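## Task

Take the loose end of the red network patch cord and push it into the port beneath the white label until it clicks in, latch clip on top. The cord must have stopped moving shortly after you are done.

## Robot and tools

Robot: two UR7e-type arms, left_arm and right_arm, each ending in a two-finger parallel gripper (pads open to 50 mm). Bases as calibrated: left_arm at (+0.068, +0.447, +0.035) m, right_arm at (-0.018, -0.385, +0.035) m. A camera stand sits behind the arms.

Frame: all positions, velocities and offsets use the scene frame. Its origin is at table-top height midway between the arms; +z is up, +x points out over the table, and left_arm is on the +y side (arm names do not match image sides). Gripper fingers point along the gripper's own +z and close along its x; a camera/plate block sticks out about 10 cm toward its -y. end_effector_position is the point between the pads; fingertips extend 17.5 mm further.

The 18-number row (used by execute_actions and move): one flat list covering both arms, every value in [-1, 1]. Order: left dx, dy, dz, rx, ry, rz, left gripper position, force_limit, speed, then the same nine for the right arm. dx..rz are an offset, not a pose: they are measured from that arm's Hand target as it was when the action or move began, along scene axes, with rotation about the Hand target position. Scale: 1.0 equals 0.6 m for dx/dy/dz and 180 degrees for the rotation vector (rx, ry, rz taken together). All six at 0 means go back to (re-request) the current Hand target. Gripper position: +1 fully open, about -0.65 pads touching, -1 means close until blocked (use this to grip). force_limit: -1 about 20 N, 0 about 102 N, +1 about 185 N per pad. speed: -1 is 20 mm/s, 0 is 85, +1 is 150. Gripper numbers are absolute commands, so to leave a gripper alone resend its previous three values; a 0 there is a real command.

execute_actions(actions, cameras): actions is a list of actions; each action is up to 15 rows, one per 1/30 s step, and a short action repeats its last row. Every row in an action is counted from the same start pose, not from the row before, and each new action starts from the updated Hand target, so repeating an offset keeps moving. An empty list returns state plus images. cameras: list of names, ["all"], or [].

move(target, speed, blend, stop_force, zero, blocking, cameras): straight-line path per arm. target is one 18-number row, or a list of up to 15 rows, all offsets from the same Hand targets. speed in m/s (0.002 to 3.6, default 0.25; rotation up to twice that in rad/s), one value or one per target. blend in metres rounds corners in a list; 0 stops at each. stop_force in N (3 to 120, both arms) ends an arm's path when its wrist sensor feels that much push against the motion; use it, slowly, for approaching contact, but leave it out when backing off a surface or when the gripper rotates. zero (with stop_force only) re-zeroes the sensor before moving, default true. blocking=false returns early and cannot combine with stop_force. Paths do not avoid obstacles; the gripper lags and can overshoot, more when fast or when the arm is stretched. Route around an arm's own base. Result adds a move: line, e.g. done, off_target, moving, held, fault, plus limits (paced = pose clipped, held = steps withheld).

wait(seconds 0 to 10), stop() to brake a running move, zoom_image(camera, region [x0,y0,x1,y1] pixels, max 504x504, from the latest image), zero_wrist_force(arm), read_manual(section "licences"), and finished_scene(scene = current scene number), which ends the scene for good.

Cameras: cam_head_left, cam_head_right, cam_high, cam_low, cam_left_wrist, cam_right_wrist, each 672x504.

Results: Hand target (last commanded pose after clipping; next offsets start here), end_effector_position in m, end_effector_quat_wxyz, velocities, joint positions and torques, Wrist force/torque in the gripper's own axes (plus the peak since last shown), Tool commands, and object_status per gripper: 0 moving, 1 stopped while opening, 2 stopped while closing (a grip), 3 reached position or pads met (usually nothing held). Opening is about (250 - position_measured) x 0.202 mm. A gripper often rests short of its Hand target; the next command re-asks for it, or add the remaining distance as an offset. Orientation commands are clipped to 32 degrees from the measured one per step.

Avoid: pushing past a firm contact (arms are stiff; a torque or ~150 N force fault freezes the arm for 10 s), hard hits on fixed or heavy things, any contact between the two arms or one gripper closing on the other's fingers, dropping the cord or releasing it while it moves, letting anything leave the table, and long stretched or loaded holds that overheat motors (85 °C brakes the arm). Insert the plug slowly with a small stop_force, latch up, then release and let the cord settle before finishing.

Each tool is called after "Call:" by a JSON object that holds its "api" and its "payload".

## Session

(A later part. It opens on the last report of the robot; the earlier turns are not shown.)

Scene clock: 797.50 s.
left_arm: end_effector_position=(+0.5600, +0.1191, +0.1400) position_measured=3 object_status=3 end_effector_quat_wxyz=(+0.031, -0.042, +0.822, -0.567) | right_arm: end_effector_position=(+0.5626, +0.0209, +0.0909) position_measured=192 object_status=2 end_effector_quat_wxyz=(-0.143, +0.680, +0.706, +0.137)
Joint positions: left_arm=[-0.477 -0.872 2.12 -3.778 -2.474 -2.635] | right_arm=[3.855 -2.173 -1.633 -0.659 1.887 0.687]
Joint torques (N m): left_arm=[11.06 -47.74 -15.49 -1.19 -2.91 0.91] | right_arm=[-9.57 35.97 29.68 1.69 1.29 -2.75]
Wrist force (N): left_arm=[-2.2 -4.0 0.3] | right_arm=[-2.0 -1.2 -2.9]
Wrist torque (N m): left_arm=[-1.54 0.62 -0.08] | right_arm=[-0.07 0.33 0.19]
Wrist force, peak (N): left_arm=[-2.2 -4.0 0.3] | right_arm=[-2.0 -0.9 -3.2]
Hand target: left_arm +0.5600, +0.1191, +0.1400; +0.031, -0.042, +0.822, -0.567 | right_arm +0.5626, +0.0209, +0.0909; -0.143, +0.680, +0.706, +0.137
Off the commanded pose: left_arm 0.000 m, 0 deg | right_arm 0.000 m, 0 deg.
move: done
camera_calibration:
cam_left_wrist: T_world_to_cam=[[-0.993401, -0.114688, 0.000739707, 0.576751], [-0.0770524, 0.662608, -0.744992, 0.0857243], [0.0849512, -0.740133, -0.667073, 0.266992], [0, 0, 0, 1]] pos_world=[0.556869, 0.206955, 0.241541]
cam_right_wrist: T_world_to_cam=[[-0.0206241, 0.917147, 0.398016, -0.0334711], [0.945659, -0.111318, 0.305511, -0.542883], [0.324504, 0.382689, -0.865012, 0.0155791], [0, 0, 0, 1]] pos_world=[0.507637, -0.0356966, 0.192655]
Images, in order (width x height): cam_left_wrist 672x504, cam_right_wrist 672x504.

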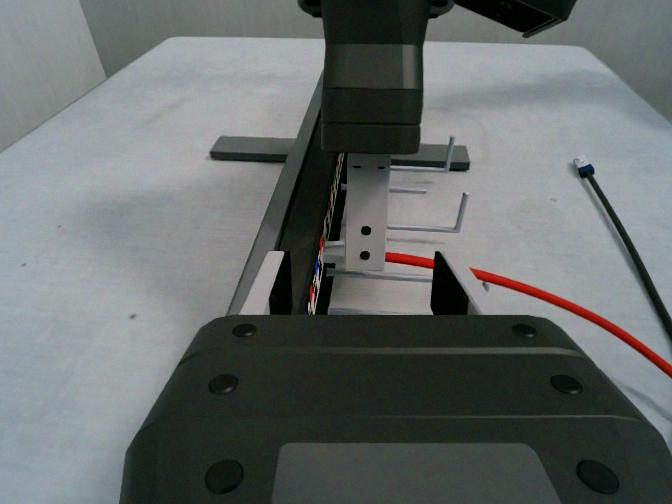

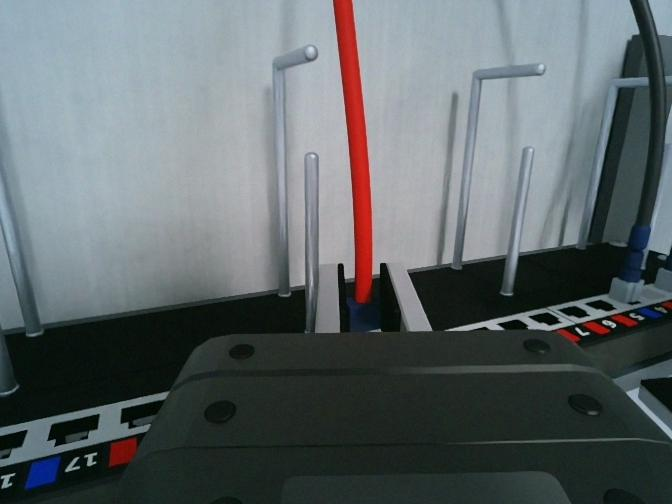

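Call:
{"api": "move", "payload": {"target": [[0,0,0,0,0,0,1,1,1,0,0,0,0,0,0,-0.2,-1,-1]], "cameras": ["cam_left_wrist","cam_right_wrist"]}}

Call:
{"api": "zoom_image", "payload": {"camera": "cam_left_wrist", "region": [310, 200, 410, 300]}}

Call:
{"api": "zoom_image", "payload": {"camera": "cam_right_wrist", "region": [300, 230, 430, 350]}}

Scene clock: 810.03 s.
left_arm: end_effector_position=(+0.5600, +0.1191, +0.1400) position_measured=3 object_status=3 end_effector_quat_wxyz=(+0.031, -0.042, +0.822, -0.567) | right_arm: end_effector_position=(+0.5626, +0.0209, +0.0909) position_measured=182 object_status=3 end_effector_quat_wxyz=(-0.143, +0.680, +0.706, +0.137)
Joint positions: left_arm=[-0.477 -0.872 2.12 -3.778 -2.474 -2.635] | right_arm=[3.855 -2.173 -1.633 -0.659 1.887 0.687]
Joint torques (N m): left_arm=[11.57 -48.6 -15.56 -1.15 -3.06 0.91] | right_arm=[-9.78 38.38 27.04 4 -1.76 -2.67]
Wrist force (N): left_arm=[-2.2 -3.7 0.4] | right_arm=[-1.3 -0.1 -2.0]
Wrist torque (N m): left_arm=[-1.49 0.61 -0.08] | right_arm=[-0.06 0.34 0.17]
Wrist force, peak (N): left_arm=[-2.5 -4.1 0.2] | right_arm=[-1.9 -1.3 -3.3]
Hand target: left_arm +0.5600, +0.1191, +0.1400; +0.031, -0.042, +0.822, -0.567 | right_arm +0.5626, +0.0209, +0.0909; -0.143, +0.680, +0.706, +0.137
Off the commanded pose: left_arm 0.000 m, 0 deg | right_arm 0.000 m, 0 deg.
move: done
camera_calibration:
cam_left_wrist: T_world_to_cam=[[-0.993401, -0.114688, 0.000739707, 0.576751], [-0.0770524, 0.662608, -0.744992, 0.0857243], [0.0849512, -0.740133, -0.667073, 0.266992], [0, 0, 0, 1]] pos_world=[0.556869, 0.206955, 0.241541]
cam_right_wrist: T_world_to_cam=[[-0.0206322, 0.917187, 0.397923, -0.0334475], [0.945624, -0.111321, 0.305618, -0.542886], [0.324606, 0.382591, -0.865017, 0.0155256], [0, 0, 0, 1]] pos_world=[0.507637, -0.0356969, 0.192655]
Images, in order (width x height): cam_left_wrist 672x504, cam_right_wrist 672x504.

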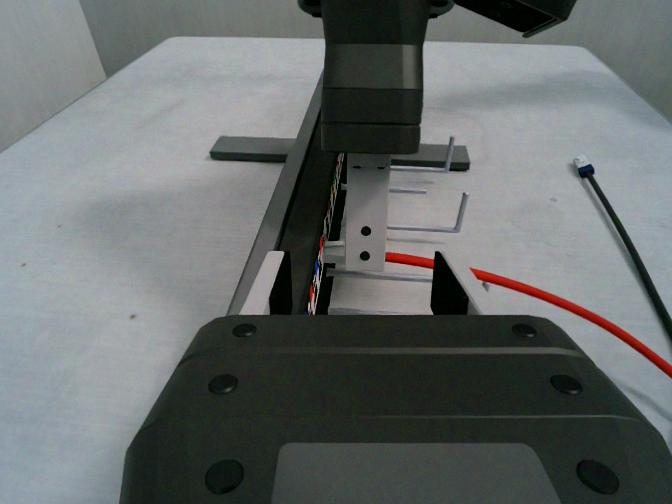

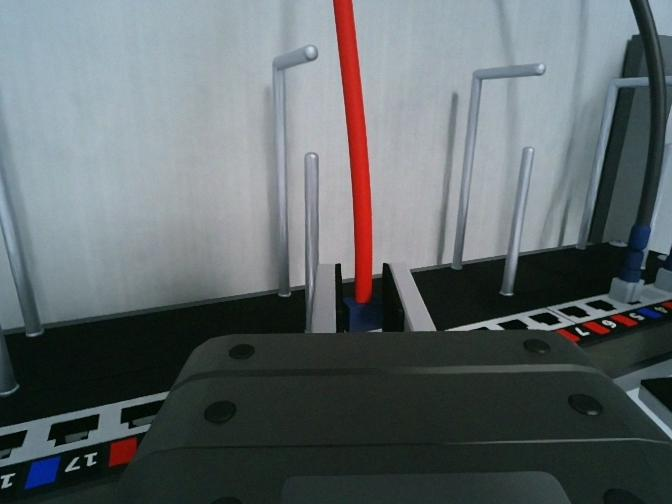

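Scaled by 5.040.

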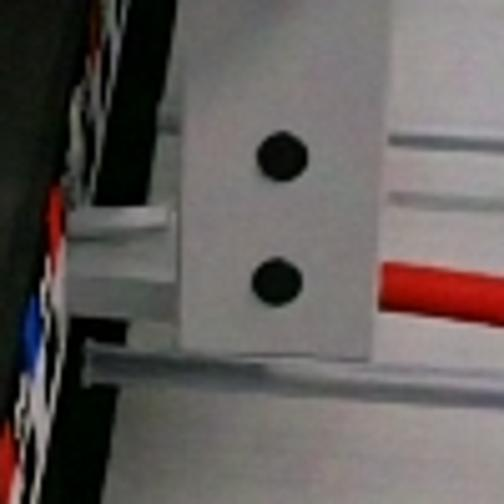

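Scaled by 3.877.

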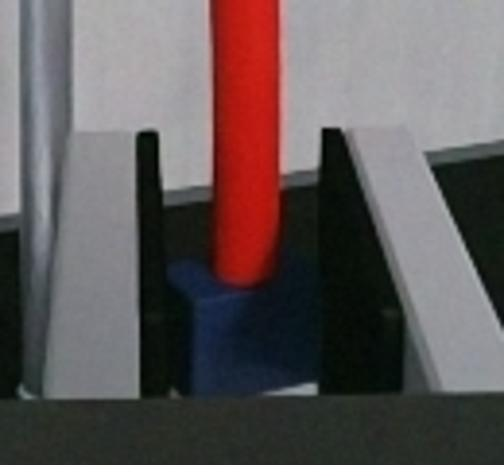

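Call:
{"api": "move", "payload": {"target": [[0,0,0,0,0,0,1,1,1,0,-0.0194,0.0461,0,0,0,-0.2,-1,-1]], "speed": 0.03, "stop_force": 8, "cameras": ["cam_left_wrist","cam_right_wrist"]}}

Call:
{"api": "zoom_image", "payload": {"camera": "cam_left_wrist", "region": [310, 200, 410, 300]}}

Scene clock: 816.37 s.
left_arm: end_effector_position=(+0.5600, +0.1191, +0.1400) position_measured=3 object_status=3 end_effector_quat_wxyz=(+0.031, -0.042, +0.822, -0.567) | right_arm: end_effector_position=(+0.5626, +0.0201, +0.0928) position_measured=182 object_status=3 end_effector_quat_wxyz=(-0.143, +0.680, +0.706, +0.137)
Joint positions: left_arm=[-0.477 -0.872 2.12 -3.778 -2.474 -2.635] | right_arm=[3.854 -2.17 -1.633 -0.663 1.887 0.686]
Joint torques (N m): left_arm=[11.31 -47.72 -15.78 -1.34 -2.75 0.88] | right_arm=[12.18 39.14 21.61 5.99 -2.77 2.5]
Wrist force (N): left_arm=[-2.3 -3.9 0.3] | right_arm=[-1.5 -4.4 1.9]
Wrist torque (N m): left_arm=[-1.51 0.63 -0.08] | right_arm=[-0.01 0.31 0.18]
Wrist force, peak (N): left_arm=[-2.2 -4.3 0.2] | right_arm=[0.8 -1.6 12.9]
Hand target: left_arm +0.5600, +0.1191, +0.1400; +0.031, -0.042, +0.822, -0.567 | right_arm +0.5626, +0.0201, +0.0928; -0.143, +0.680, +0.706, +0.137 (not the last commanded pose)
Off the commanded pose: left_arm 0.000 m, 0 deg | right_arm 0.028 m, 0 deg.
move: contact (right_arm)
camera_calibration:
cam_left_wrist: T_world_to_cam=[[-0.993401, -0.114688, 0.000739707, 0.576751], [-0.0770524, 0.662608, -0.744992, 0.0857243], [0.0849512, -0.740133, -0.667073, 0.266992], [0, 0, 0, 1]] pos_world=[0.556869, 0.206955, 0.241541]
cam_right_wrist: T_world_to_cam=[[-0.0205905, 0.917237, 0.397809, -0.0334667], [0.94563, -0.111313, 0.305602, -0.543556], [0.324591, 0.382473, -0.865075, 0.0174901], [0, 0, 0, 1]] pos_world=[0.507637, -0.0364972, 0.194555]
Images, in order (width x height): cam_left_wrist 672x504, cam_right_wrist 672x504.

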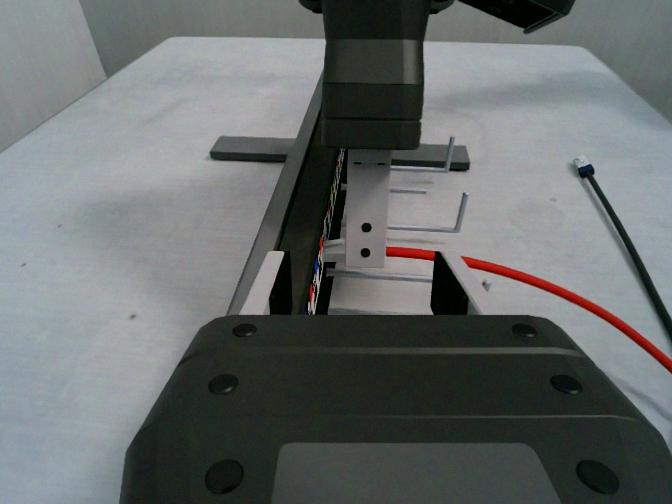

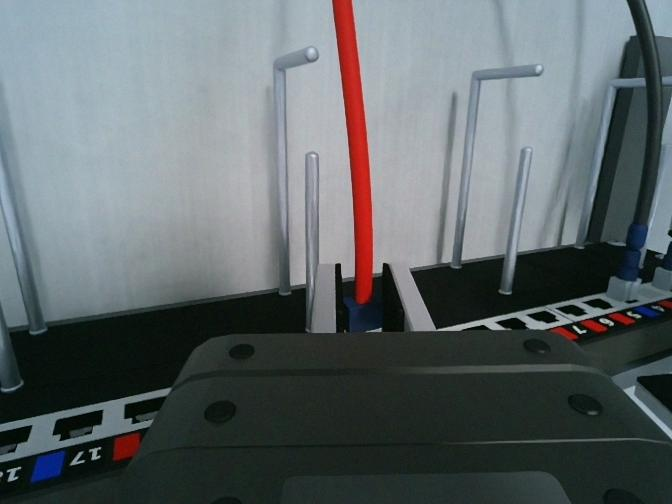

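Scaled by 5.040.

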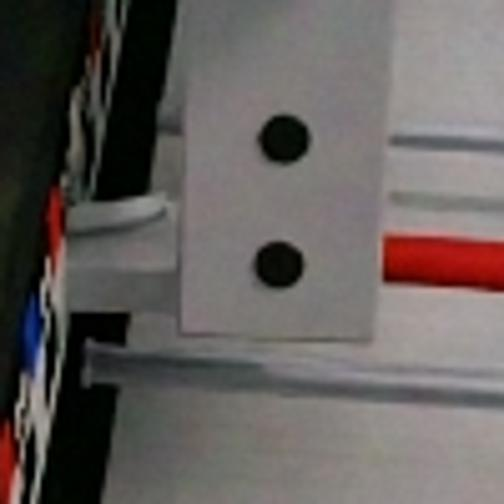

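Call:
{"api": "move", "payload": {"target": [[0,0,0,0,0,0,1,1,1,0,0,0,0,0,0,-0.05,-1,-1]], "cameras": ["cam_left_wrist","cam_right_wrist"]}}

Call:
{"api": "zoom_image", "payload": {"camera": "cam_left_wrist", "region": [310, 200, 410, 300]}}

Call:
{"api": "zoom_image", "payload": {"camera": "cam_right_wrist", "region": [300, 230, 430, 350]}}

Scene clock: 830.80 s.
left_arm: end_effector_position=(+0.5600, +0.1191, +0.1400) position_measured=3 object_status=3 end_effector_quat_wxyz=(+0.031, -0.042, +0.822, -0.567) | right_arm: end_effector_position=(+0.5626, +0.0201, +0.0928) position_measured=160 object_status=3 end_effector_quat_wxyz=(-0.143, +0.680, +0.706, +0.137)
Joint positions: left_arm=[-0.477 -0.872 2.12 -3.778 -2.474 -2.635] | right_arm=[3.854 -2.17 -1.633 -0.662 1.887 0.686]
Joint torques (N m): left_arm=[9.81 -47.94 -15.32 -1.23 -2.8 0.95] | right_arm=[13.26 39.58 20.89 2.64 -0.98 2.49]
Wrist force (N): left_arm=[-2.4 -3.7 0.0] | right_arm=[-0.8 -0.4 -0.6]
Wrist torque (N m): left_arm=[-1.49 0.64 -0.08] | right_arm=[-0.05 0.26 0.18]
Wrist force, peak (N): left_arm=[-2.2 -4.2 0.3] | right_arm=[-1.3 -4.6 2.3]
Hand target: left_arm +0.5600, +0.1191, +0.1400; +0.031, -0.042, +0.822, -0.567 | right_arm +0.5626, +0.0201, +0.0928; -0.143, +0.680, +0.706, +0.137
Off the commanded pose: left_arm 0.000 m, 0 deg | right_arm 0.000 m, 0 deg.
move: done
camera_calibration:
cam_left_wrist: T_world_to_cam=[[-0.993401, -0.114688, 0.000739707, 0.576751], [-0.0770524, 0.662608, -0.744992, 0.0857243], [0.0849512, -0.740133, -0.667073, 0.266992], [0, 0, 0, 1]] pos_world=[0.556869, 0.206955, 0.241541]
cam_right_wrist: T_world_to_cam=[[-0.0206277, 0.917242, 0.397795, -0.0334452], [0.945599, -0.111312, 0.3057, -0.543559], [0.32468, 0.382461, -0.865047, 0.0174391], [0, 0, 0, 1]] pos_world=[0.507637, -0.0364973, 0.194556]
Images, in order (width x height): cam_left_wrist 672x504, cam_right_wrist 672x504.

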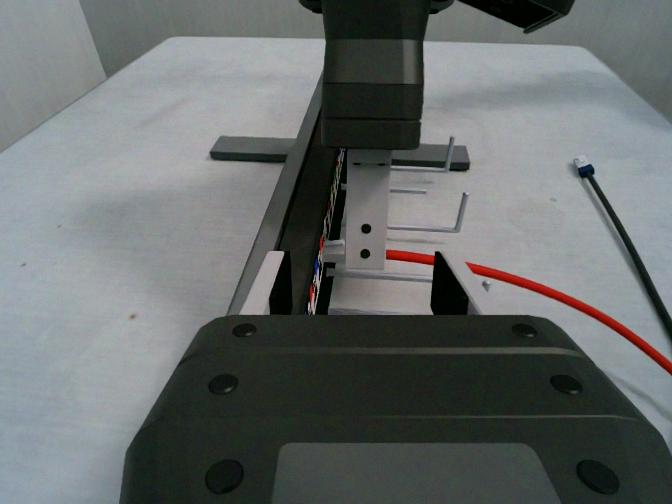

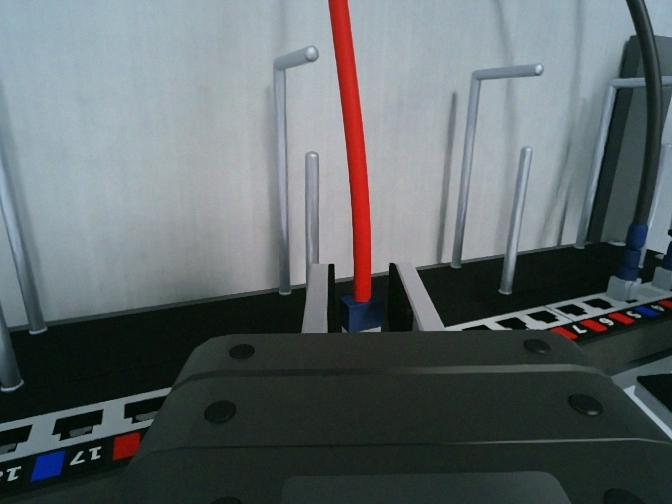

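Scaled by 5.040.

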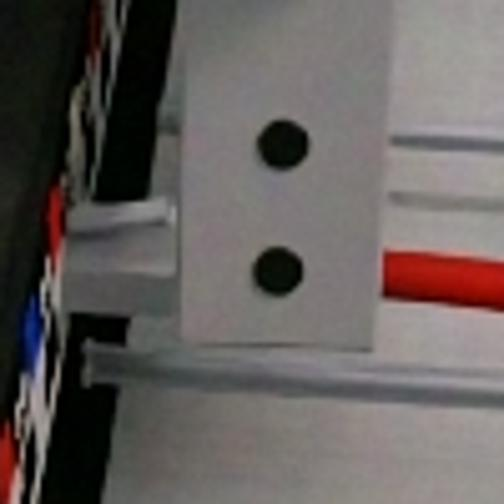

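Scaled by 3.877.

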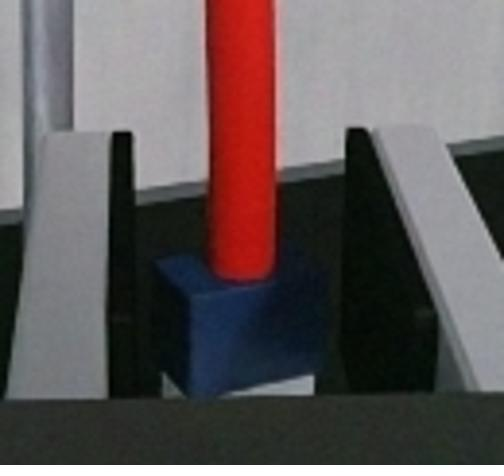

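Boot free between fingers. Lift.

Call:
{"api": "move", "payload": {"target": [[0,0,0,0,0,0,1,1,1,0,-0.0194,0.0461,0,0,0,-0.05,-1,-1]], "speed": 0.04, "stop_force": 8, "cameras": ["cam_left_wrist","cam_right_wrist"]}}

Call:
{"api": "zoom_image", "payload": {"camera": "cam_left_wrist", "region": [310, 200, 410, 300]}}

Scene clock: 837.50 s.
left_arm: end_effector_position=(+0.5600, +0.1191, +0.1400) position_measured=3 object_status=3 end_effector_quat_wxyz=(+0.031, -0.042, +0.822, -0.567) | right_arm: end_effector_position=(+0.5626, +0.0084, +0.1204) position_measured=160 object_status=3 end_effector_quat_wxyz=(-0.143, +0.680, +0.706, +0.137)
Joint positions: left_arm=[-0.477 -0.872 2.12 -3.778 -2.474 -2.635] | right_arm=[3.84 -2.12 -1.631 -0.72 1.89 0.672]
Joint torques (N m): left_arm=[11.03 -47.62 -15.18 -1.13 -2.77 0.92] | right_arm=[-11.13 49.67 30.88 1.35 3.29 -2.62]
Wrist force (N): left_arm=[-2.1 -3.8 0.1] | right_arm=[-0.8 -0.3 -0.3]
Wrist torque (N m): left_arm=[-1.50 0.61 -0.07] | right_arm=[-0.07 0.28 0.21]
Wrist force, peak (N): left_arm=[-2.4 -4.1 0.2] | right_arm=[-1.0 -0.2 -1.0]
Hand target: left_arm +0.5600, +0.1191, +0.1400; +0.031, -0.042, +0.822, -0.567 | right_arm +0.5626, +0.0084, +0.1204; -0.143, +0.680, +0.706, +0.137
Off the commanded pose: left_arm 0.000 m, 0 deg | right_arm 0.000 m, 0 deg.
move: done
camera_calibration:
cam_left_wrist: T_world_to_cam=[[-0.993401, -0.114688, 0.000739707, 0.576751], [-0.0770524, 0.662608, -0.744992, 0.0857243], [0.0849512, -0.740133, -0.667073, 0.266992], [0, 0, 0, 1]] pos_world=[0.556869, 0.206955, 0.241541]
cam_right_wrist: T_world_to_cam=[[-0.0205905, 0.917237, 0.397809, -0.0337544], [0.94563, -0.111313, 0.305602, -0.553323], [0.324591, 0.382473, -0.865075, 0.0459276], [0, 0, 0, 1]] pos_world=[0.507637, -0.0481972, 0.222255]
Images, in order (width x height): cam_left_wrist 672x504, cam_right_wrist 672x504.

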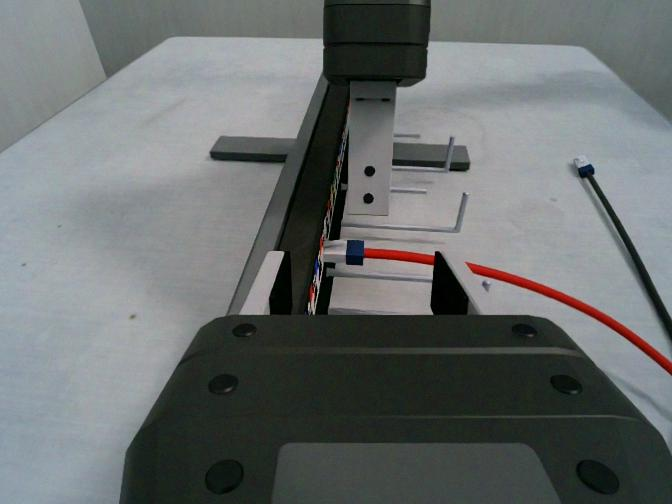

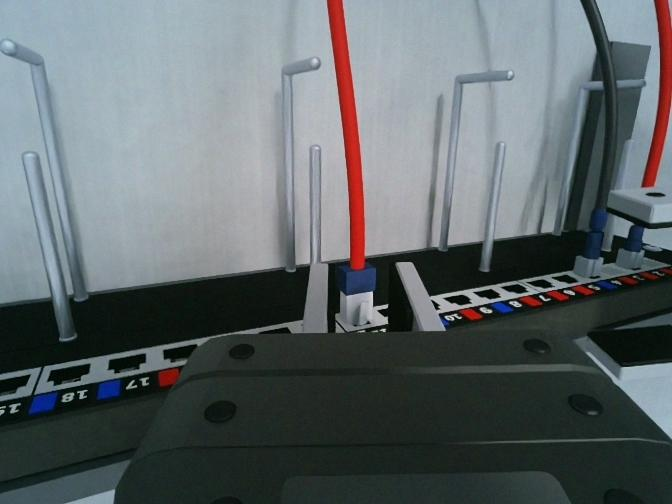

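Scaled by 5.040.

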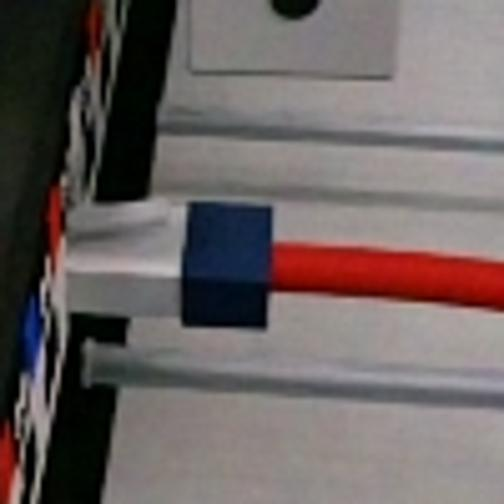

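Call:
{"api": "zoom_image", "payload": {"camera": "cam_right_wrist", "region": [320, 240, 440, 340]}}

Call:
{"api": "zoom_image", "payload": {"camera": "cam_right_wrist", "region": [552, 200, 672, 290]}}

Scaled by 4.200.

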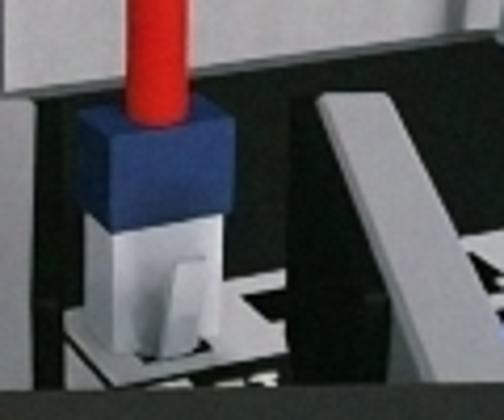

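Scaled by 4.200.

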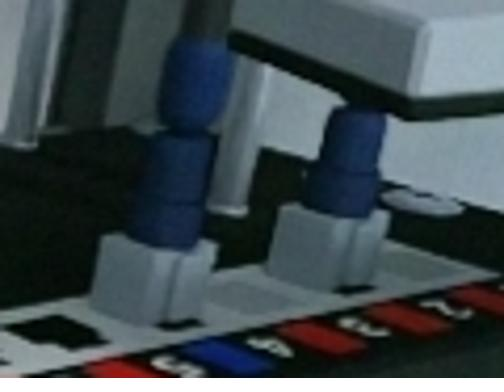

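Call:
{"api": "wait", "payload": {"seconds": 1, "cameras": ["cam_left_wrist"]}}

Call:
{"api": "zoom_image", "payload": {"camera": "cam_left_wrist", "region": [310, 200, 410, 300]}}

Scene clock: 868.83 s.
left_arm: end_effector_position=(+0.5600, +0.1191, +0.1400) position_measured=3 object_status=3 end_effector_quat_wxyz=(+0.031, -0.042, +0.822, -0.567) | right_arm: end_effector_position=(+0.5626, +0.0084, +0.1204) position_measured=160 object_status=3 end_effector_quat_wxyz=(-0.143, +0.680, +0.706, +0.137)
Joint positions: left_arm=[-0.477 -0.872 2.12 -3.778 -2.474 -2.635] | right_arm=[3.84 -2.12 -1.631 -0.72 1.89 0.672]
Joint torques (N m): left_arm=[11.56 -47.36 -15.58 -1.34 -2.79 0.75] | right_arm=[-10.12 49.69 31.51 1.49 3.35 -2.84]
Wrist force (N): left_arm=[-2.3 -3.9 0.2] | right_arm=[-0.9 -0.3 -0.6]
Wrist torque (N m): left_arm=[-1.52 0.62 -0.08] | right_arm=[-0.07 0.29 0.21]
Wrist force, peak (N): left_arm=[-2.4 -4.1 0.3] | right_arm=[-1.0 -0.2 -0.9]
Hand target: left_arm +0.5600, +0.1191, +0.1400; +0.031, -0.042, +0.822, -0.567 | right_arm +0.5626, +0.0084, +0.1204; -0.143, +0.680, +0.706, +0.137
Tool commands: left_gripper/position=+1.0 left_gripper/force_limit=+1.0 left_gripper/speed=+1.0 right_gripper/position=-0.05 right_gripper/force_limit=-1.0 right_gripper/speed=-1.0
Off the commanded pose: left_arm 0.000 m, 0 deg | right_arm 0.000 m, 0 deg.
wait: 1.00 s; at rest from the start
camera_calibration:
cam_left_wrist: T_world_to_cam=[[-0.993401, -0.114688, 0.000739707, 0.576751], [-0.0770524, 0.662608, -0.744992, 0.0857243], [0.0849512, -0.740133, -0.667073, 0.266992], [0, 0, 0, 1]] pos_world=[0.556869, 0.206955, 0.241541]
Images, in order (width x height): cam_left_wrist 672x504.

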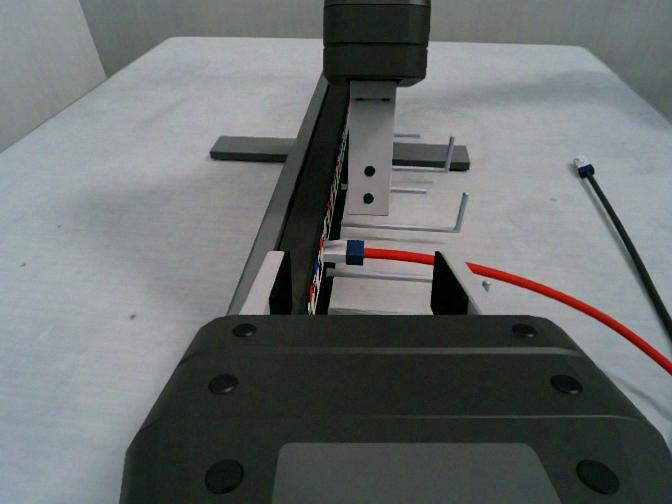

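Scaled by 5.040.

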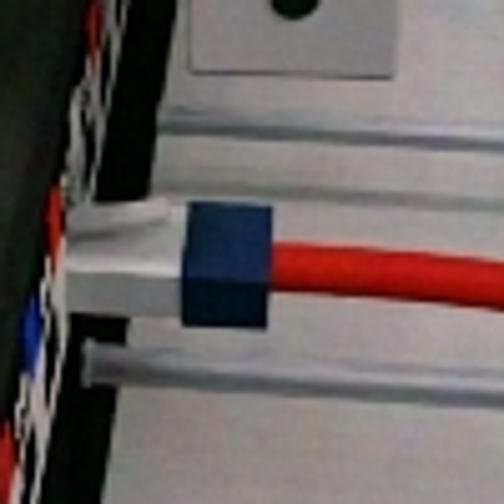

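Call:
{"api": "move", "payload": {"target": [[0,0,0,0,0,0,1,1,1,0,0.0293,0.02,-0.128,0,-0.0058,-0.05,-1,-1]], "speed": 0.08, "cameras": ["cam_left_wrist","cam_right_wrist"]}}

Call:
{"api": "zoom_image", "payload": {"camera": "cam_right_wrist", "region": [290, 230, 430, 350]}}

Scene clock: 891.27 s.
left_arm: end_effector_position=(+0.5600, +0.1191, +0.1400) position_measured=3 object_status=3 end_effector_quat_wxyz=(+0.031, -0.042, +0.822, -0.567) | right_arm: end_effector_position=(+0.5626, +0.0260, +0.1324) position_measured=160 object_status=3 end_effector_quat_wxyz=(-0.003, +0.702, +0.713, -0.006)
Joint positions: left_arm=[-0.477 -0.872 2.12 -3.778 -2.474 -2.635] | right_arm=[3.972 -2.176 -1.37 -1.178 1.577 0.786]
Joint torques (N m): left_arm=[9.32 -48.36 -14.59 -1.36 -2.72 0.71] | right_arm=[13.39 40.39 31.32 1.22 -2.8 2.28]
Wrist force (N): left_arm=[-2.3 -4.1 0.0] | right_arm=[-0.2 0.1 -0.1]
Wrist torque (N m): left_arm=[-1.54 0.63 -0.08] | right_arm=[0.04 0.09 0.07]
Wrist force, peak (N): left_arm=[-2.4 -4.1 0.1] | right_arm=[-1.6 0.0 -0.8]
Hand target: left_arm +0.5600, +0.1191, +0.1400; +0.031, -0.042, +0.822, -0.567 | right_arm +0.5626, +0.0260, +0.1324; -0.003, +0.702, +0.713, -0.006
Off the commanded pose: left_arm 0.000 m, 0 deg | right_arm 0.000 m, 0 deg.
move: done
camera_calibration:
cam_left_wrist: T_world_to_cam=[[-0.993401, -0.114688, 0.000739707, 0.576751], [-0.0770524, 0.662608, -0.744992, 0.0857243], [0.0849512, -0.740133, -0.667073, 0.266992], [0, 0, 0, 1]] pos_world=[0.556869, 0.206955, 0.241541]
cam_right_wrist: T_world_to_cam=[[-0.00291595, 0.999969, 0.00727737, -0.0150424], [0.944583, 0.000365408, 0.328272, -0.560346], [0.328259, 0.00783131, -0.944555, 0.0677667], [0, 0, 0, 1]] pos_world=[0.507005, 0.014716, 0.248065]
Images, in order (width x height): cam_left_wrist 672x504, cam_right_wrist 672x504.

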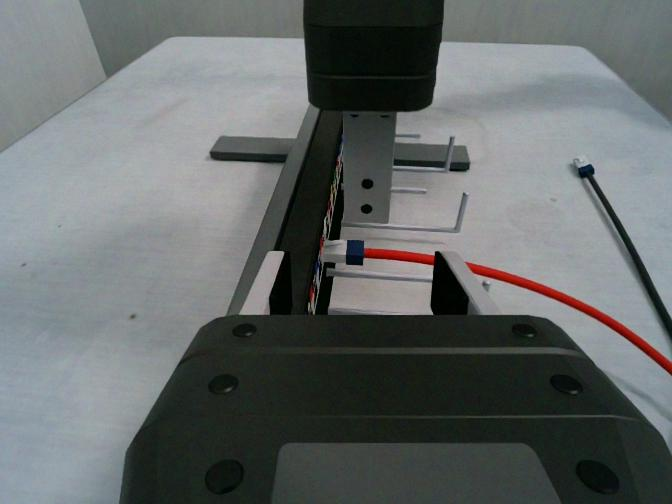

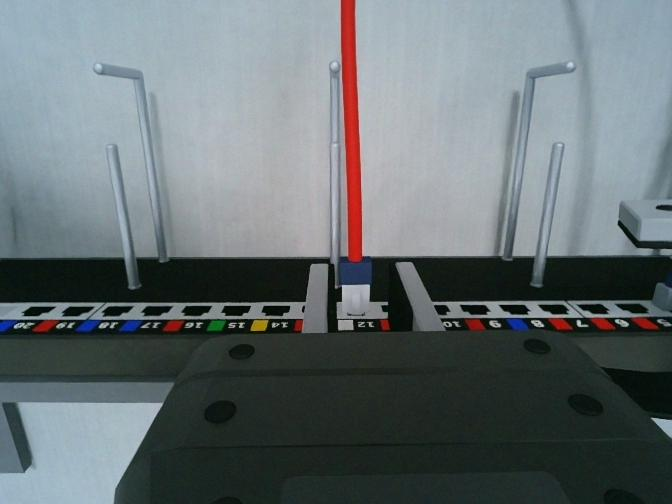

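Scaled by 3.600.

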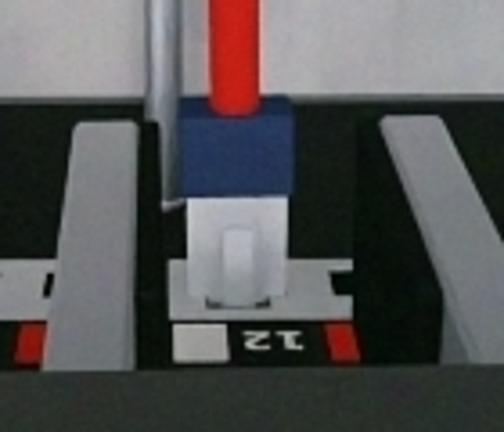

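Call:
{"api": "move", "payload": {"target": [[0,0,0,0,0,0,1,1,1,0,0,-0.0633,0,0,0,-0.05,-1,-1]], "speed": 0.04, "stop_force": 5}}

Call:
{"api": "move", "payload": {"target": [[0,0,0,0,0,0,1,1,1,0,0,0,0,0,0,-1,-0.5,-1]], "cameras": ["cam_left_wrist"]}}

Call:
{"api": "zoom_image", "payload": {"camera": "cam_left_wrist", "region": [310, 200, 410, 300]}}

Scene clock: 906.87 s.
left_arm: end_effector_position=(+0.5600, +0.1191, +0.1400) position_measured=3 object_status=3 end_effector_quat_wxyz=(+0.031, -0.042, +0.822, -0.567) | right_arm: end_effector_position=(+0.5626, +0.0260, +0.0944) position_measured=160 object_status=3 end_effector_quat_wxyz=(-0.003, +0.702, +0.713, -0.006)
Joint positions: left_arm=[-0.477 -0.872 2.12 -3.778 -2.474 -2.635] | right_arm=[3.972 -2.215 -1.411 -1.099 1.577 0.786]
Joint torques (N m): left_arm=[9.88 -47.07 -15.19 -1.34 -2.52 0.62] | right_arm=[12.41 40.19 17.32 4.65 -2.49 1.89]
Wrist force (N): left_arm=[-2.5 -3.7 0.4] | right_arm=[-0.1 0.0 0.0]
Wrist torque (N m): left_arm=[-1.48 0.66 -0.08] | right_arm=[0.02 0.08 0.04]
Wrist force, peak (N): left_arm=[-2.6 -4.1 0.4] | right_arm=[-0.4 0.0 -0.5]
Hand target: left_arm +0.5600, +0.1191, +0.1400; +0.031, -0.042, +0.822, -0.567 | right_arm +0.5626, +0.0260, +0.0944; -0.003, +0.702, +0.713, -0.006
Off the commanded pose: left_arm 0.000 m, 0 deg | right_arm 0.000 m, 0 deg.
move: done

Scene clock: 907.43 s.
left_arm: end_effector_position=(+0.5600, +0.1191, +0.1400) position_measured=3 object_status=3 end_effector_quat_wxyz=(+0.031, -0.042, +0.822, -0.567) | right_arm: end_effector_position=(+0.5626, +0.0260, +0.0944) position_measured=193 object_status=0 end_effector_quat_wxyz=(-0.003, +0.702, +0.713, -0.006)
Joint positions: left_arm=[-0.477 -0.872 2.12 -3.778 -2.474 -2.635] | right_arm=[3.972 -2.215 -1.411 -1.099 1.577 0.786]
Joint torques (N m): left_arm=[9.5 -46.7 -15.46 -1.42 -2.48 0.46] | right_arm=[13.06 41.28 20.04 4.63 -2.65 1.97]
Wrist force (N): left_arm=[-2.2 -3.9 0.2] | right_arm=[-2.4 -1.8 0.4]
Wrist torque (N m): left_arm=[-1.52 0.62 -0.08] | right_arm=[0.01 0.07 0.09]
Wrist force, peak (N): left_arm=[-2.2 -4.1 0.2] | right_arm=[-2.4 -1.7 0.5]
Hand target: left_arm +0.5600, +0.1191, +0.1400; +0.031, -0.042, +0.822, -0.567 | right_arm +0.5626, +0.0260, +0.0944; -0.003, +0.702, +0.713, -0.006
Off the commanded pose: left_arm 0.000 m, 0 deg | right_arm 0.000 m, 0 deg.
move: done
camera_calibration:
cam_left_wrist: T_world_to_cam=[[-0.993401, -0.114688, 0.000739707, 0.576751], [-0.0770524, 0.662608, -0.744992, 0.0857243], [0.0849512, -0.740133, -0.667073, 0.266992], [0, 0, 0, 1]] pos_world=[0.556869, 0.206955, 0.241541]
Images, in order (width x height): cam_left_wrist 672x504.

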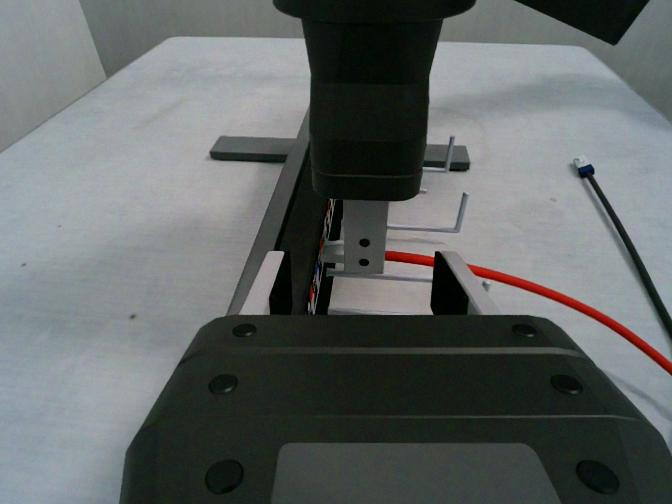

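Scaled by 5.040.

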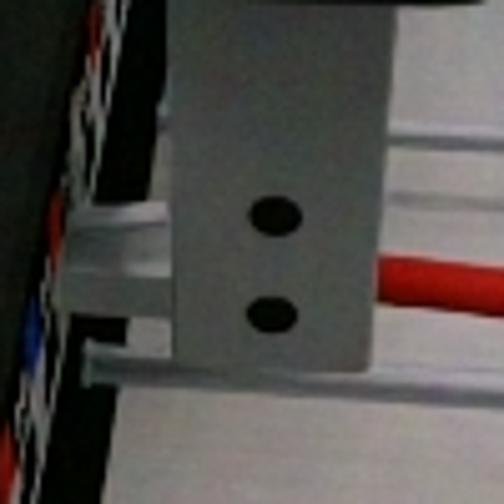

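Call:
{"api": "move", "payload": {"target": [[0,0,0,0,0,0,1,1,1,0.0083,0,0,0,0,0,-1,-0.5,-1]], "speed": 0.006, "stop_force": 35, "cameras": ["cam_left_wrist"]}}

Call:
{"api": "zoom_image", "payload": {"camera": "cam_left_wrist", "region": [310, 200, 410, 300]}}

Scene clock: 915.97 s.
left_arm: end_effector_position=(+0.5600, +0.1191, +0.1400) position_measured=3 object_status=3 end_effector_quat_wxyz=(+0.031, -0.042, +0.822, -0.567) | right_arm: end_effector_position=(+0.5676, +0.0260, +0.0944) position_measured=193 object_status=2 end_effector_quat_wxyz=(-0.003, +0.702, +0.713, -0.006)
Joint positions: left_arm=[-0.477 -0.872 2.12 -3.778 -2.474 -2.635] | right_arm=[3.967 -2.223 -1.396 -1.105 1.577 0.781]
Joint torques (N m): left_arm=[9.32 -46.88 -14.97 -1.5 -2.42 0.47] | right_arm=[-20.84 39.95 38.01 5.25 -7.12 -2.85]
Wrist force (N): left_arm=[-2.2 -4.1 0.1] | right_arm=[0.0 -26.7 -1.7]
Wrist torque (N m): left_arm=[-1.55 0.62 -0.08] | right_arm=[0.03 0.11 0.20]
Wrist force, peak (N): left_arm=[-2.5 -4.1 0.3] | right_arm=[-3.1 -30.8 -2.3]
Hand target: left_arm +0.5600, +0.1191, +0.1400; +0.031, -0.042, +0.822, -0.567 | right_arm +0.5676, +0.0260, +0.0944; -0.003, +0.702, +0.713, -0.006
Off the commanded pose: left_arm 0.000 m, 0 deg | right_arm 0.000 m, 0 deg.
move: done
camera_calibration:
cam_left_wrist: T_world_to_cam=[[-0.993401, -0.114688, 0.000739707, 0.576751], [-0.0770524, 0.662608, -0.744992, 0.0857243], [0.0849512, -0.740133, -0.667073, 0.266992], [0, 0, 0, 1]] pos_world=[0.556869, 0.206955, 0.241541]
Images, in order (width x height): cam_left_wrist 672x504.

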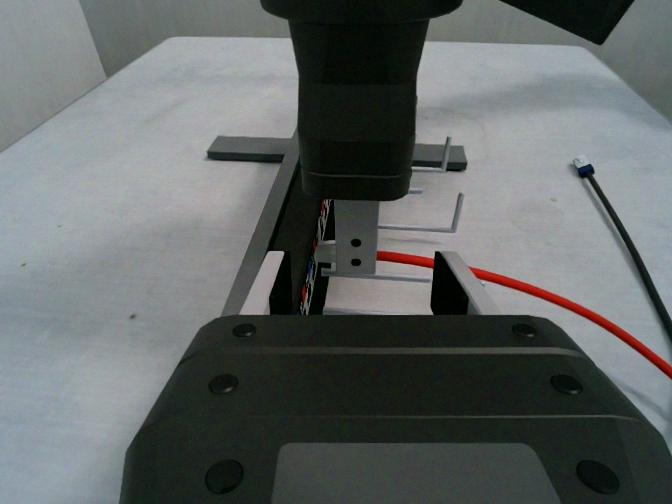

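Scaled by 5.040.

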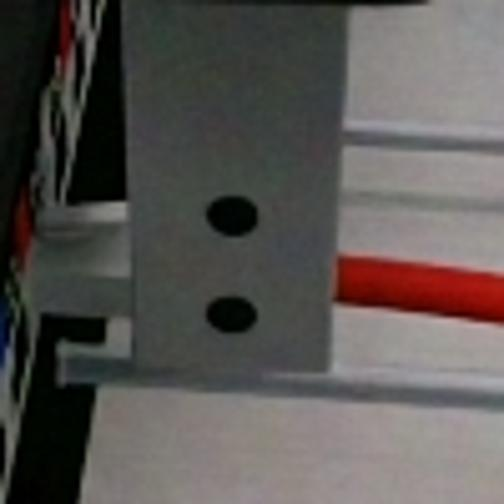

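Call:
{"api": "zoom_image", "payload": {"camera": "cam_left_wrist", "region": [306, 232, 346, 276]}}

Call:
{"api": "wait", "payload": {"seconds": 0.1, "cameras": ["all"]}}

Call:
{"api": "zoom_image", "payload": {"camera": "cam_right_wrist", "region": [290, 230, 430, 350]}}

Call:
{"api": "zoom_image", "payload": {"camera": "cam_high", "region": [220, 250, 450, 410]}}

Scaled by 11.455.

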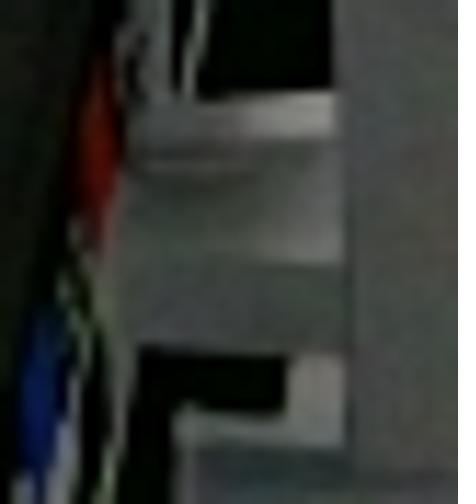

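Scene clock: 930.47 s.
left_arm: end_effector_position=(+0.5600, +0.1191, +0.1400) position_measured=3 object_status=3 end_effector_quat_wxyz=(+0.031, -0.042, +0.822, -0.567) | right_arm: end_effector_position=(+0.5676, +0.0260, +0.0944) position_measured=193 object_status=2 end_effector_quat_wxyz=(-0.003, +0.702, +0.713, -0.006)
Joint positions: left_arm=[-0.477 -0.872 2.12 -3.778 -2.474 -2.635] | right_arm=[3.967 -2.223 -1.396 -1.105 1.577 0.781]
Joint torques (N m): left_arm=[9.96 -46.74 -14.59 -1.75 -2.54 0.39] | right_arm=[-21.46 41.32 38.41 5.06 -7.34 -2.66]
Wrist force (N): left_arm=[-2.4 -4.0 0.3] | right_arm=[0.3 -26.7 -1.6]
Wrist torque (N m): left_arm=[-1.53 0.64 -0.08] | right_arm=[0.03 0.06 0.21]
Wrist force, peak (N): left_arm=[-2.2 -4.2 0.4] | right_arm=[0.1 -26.8 -1.7]
Hand target: left_arm +0.5600, +0.1191, +0.1400; +0.031, -0.042, +0.822, -0.567 | right_arm +0.5676, +0.0260, +0.0944; -0.003, +0.702, +0.713, -0.006
Tool commands: left_gripper/position=+1.0 left_gripper/force_limit=+1.0 left_gripper/speed=+1.0 right_gripper/position=-1.0 right_gripper/force_limit=-0.5 right_gripper/speed=-1.0
Off the commanded pose: left_arm 0.000 m, 0 deg | right_arm 0.000 m, 0 deg.
wait: 0.10 s; at rest from the start
camera_calibration:
cam_left_wrist: T_world_to_cam=[[-0.993401, -0.114688, 0.000739707, 0.576751], [-0.0770524, 0.662608, -0.744992, 0.0857243], [0.0849512, -0.740133, -0.667073, 0.266992], [0, 0, 0, 1]] pos_world=[0.556869, 0.206955, 0.241541]
cam_right_wrist: T_world_to_cam=[[-0.00291382, 0.999972, 0.00696154, -0.0146862], [0.944614, 0.000467791, 0.328183, -0.552499], [0.32817, 0.00753223, -0.944589, 0.0303224], [0, 0, 0, 1]] pos_world=[0.511905, 0.0147158, 0.210065]

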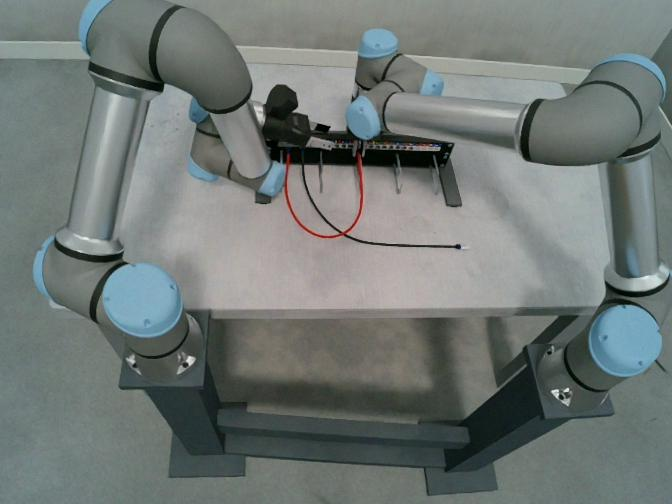

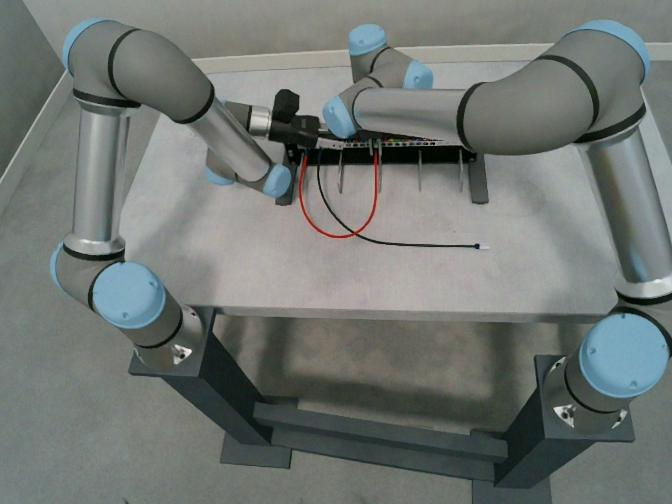

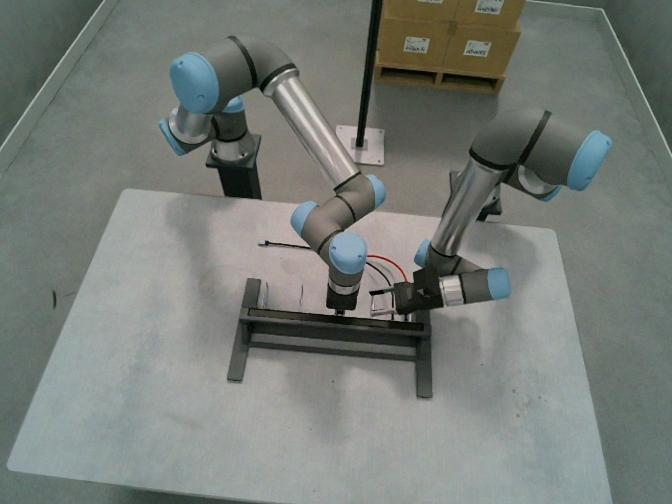

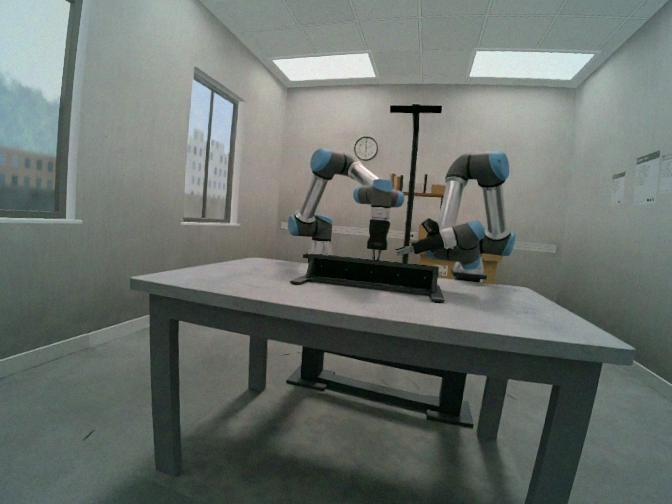

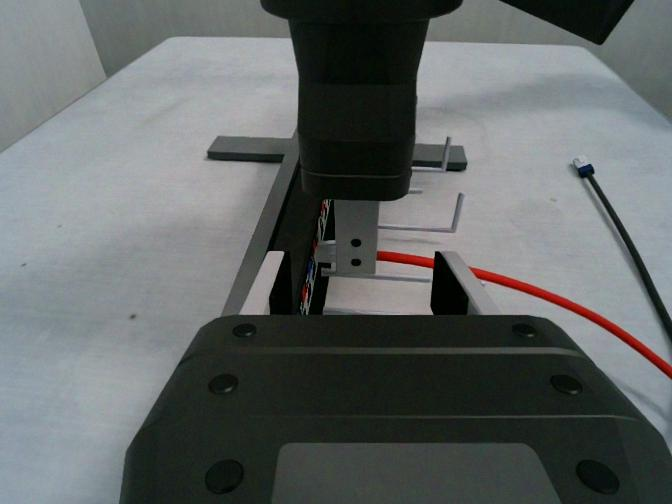

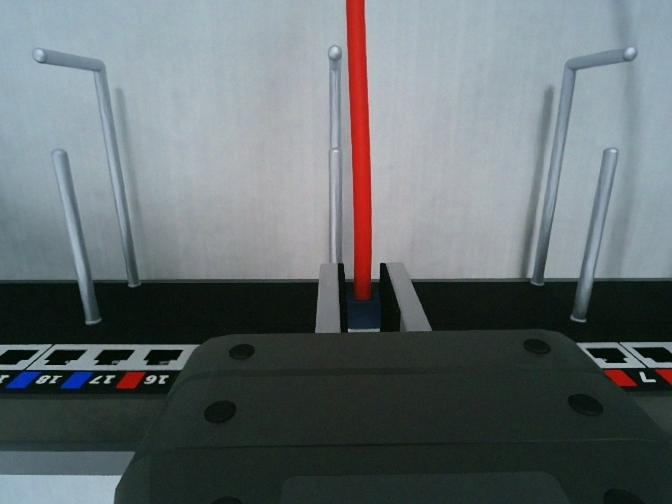

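Scaled by 3.600.

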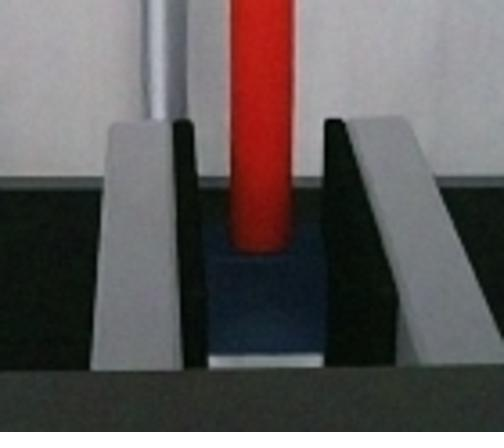

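Scaled by 2.191.

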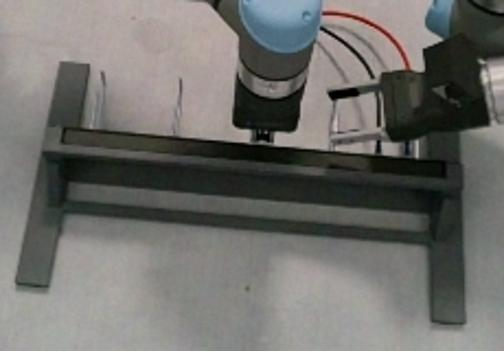

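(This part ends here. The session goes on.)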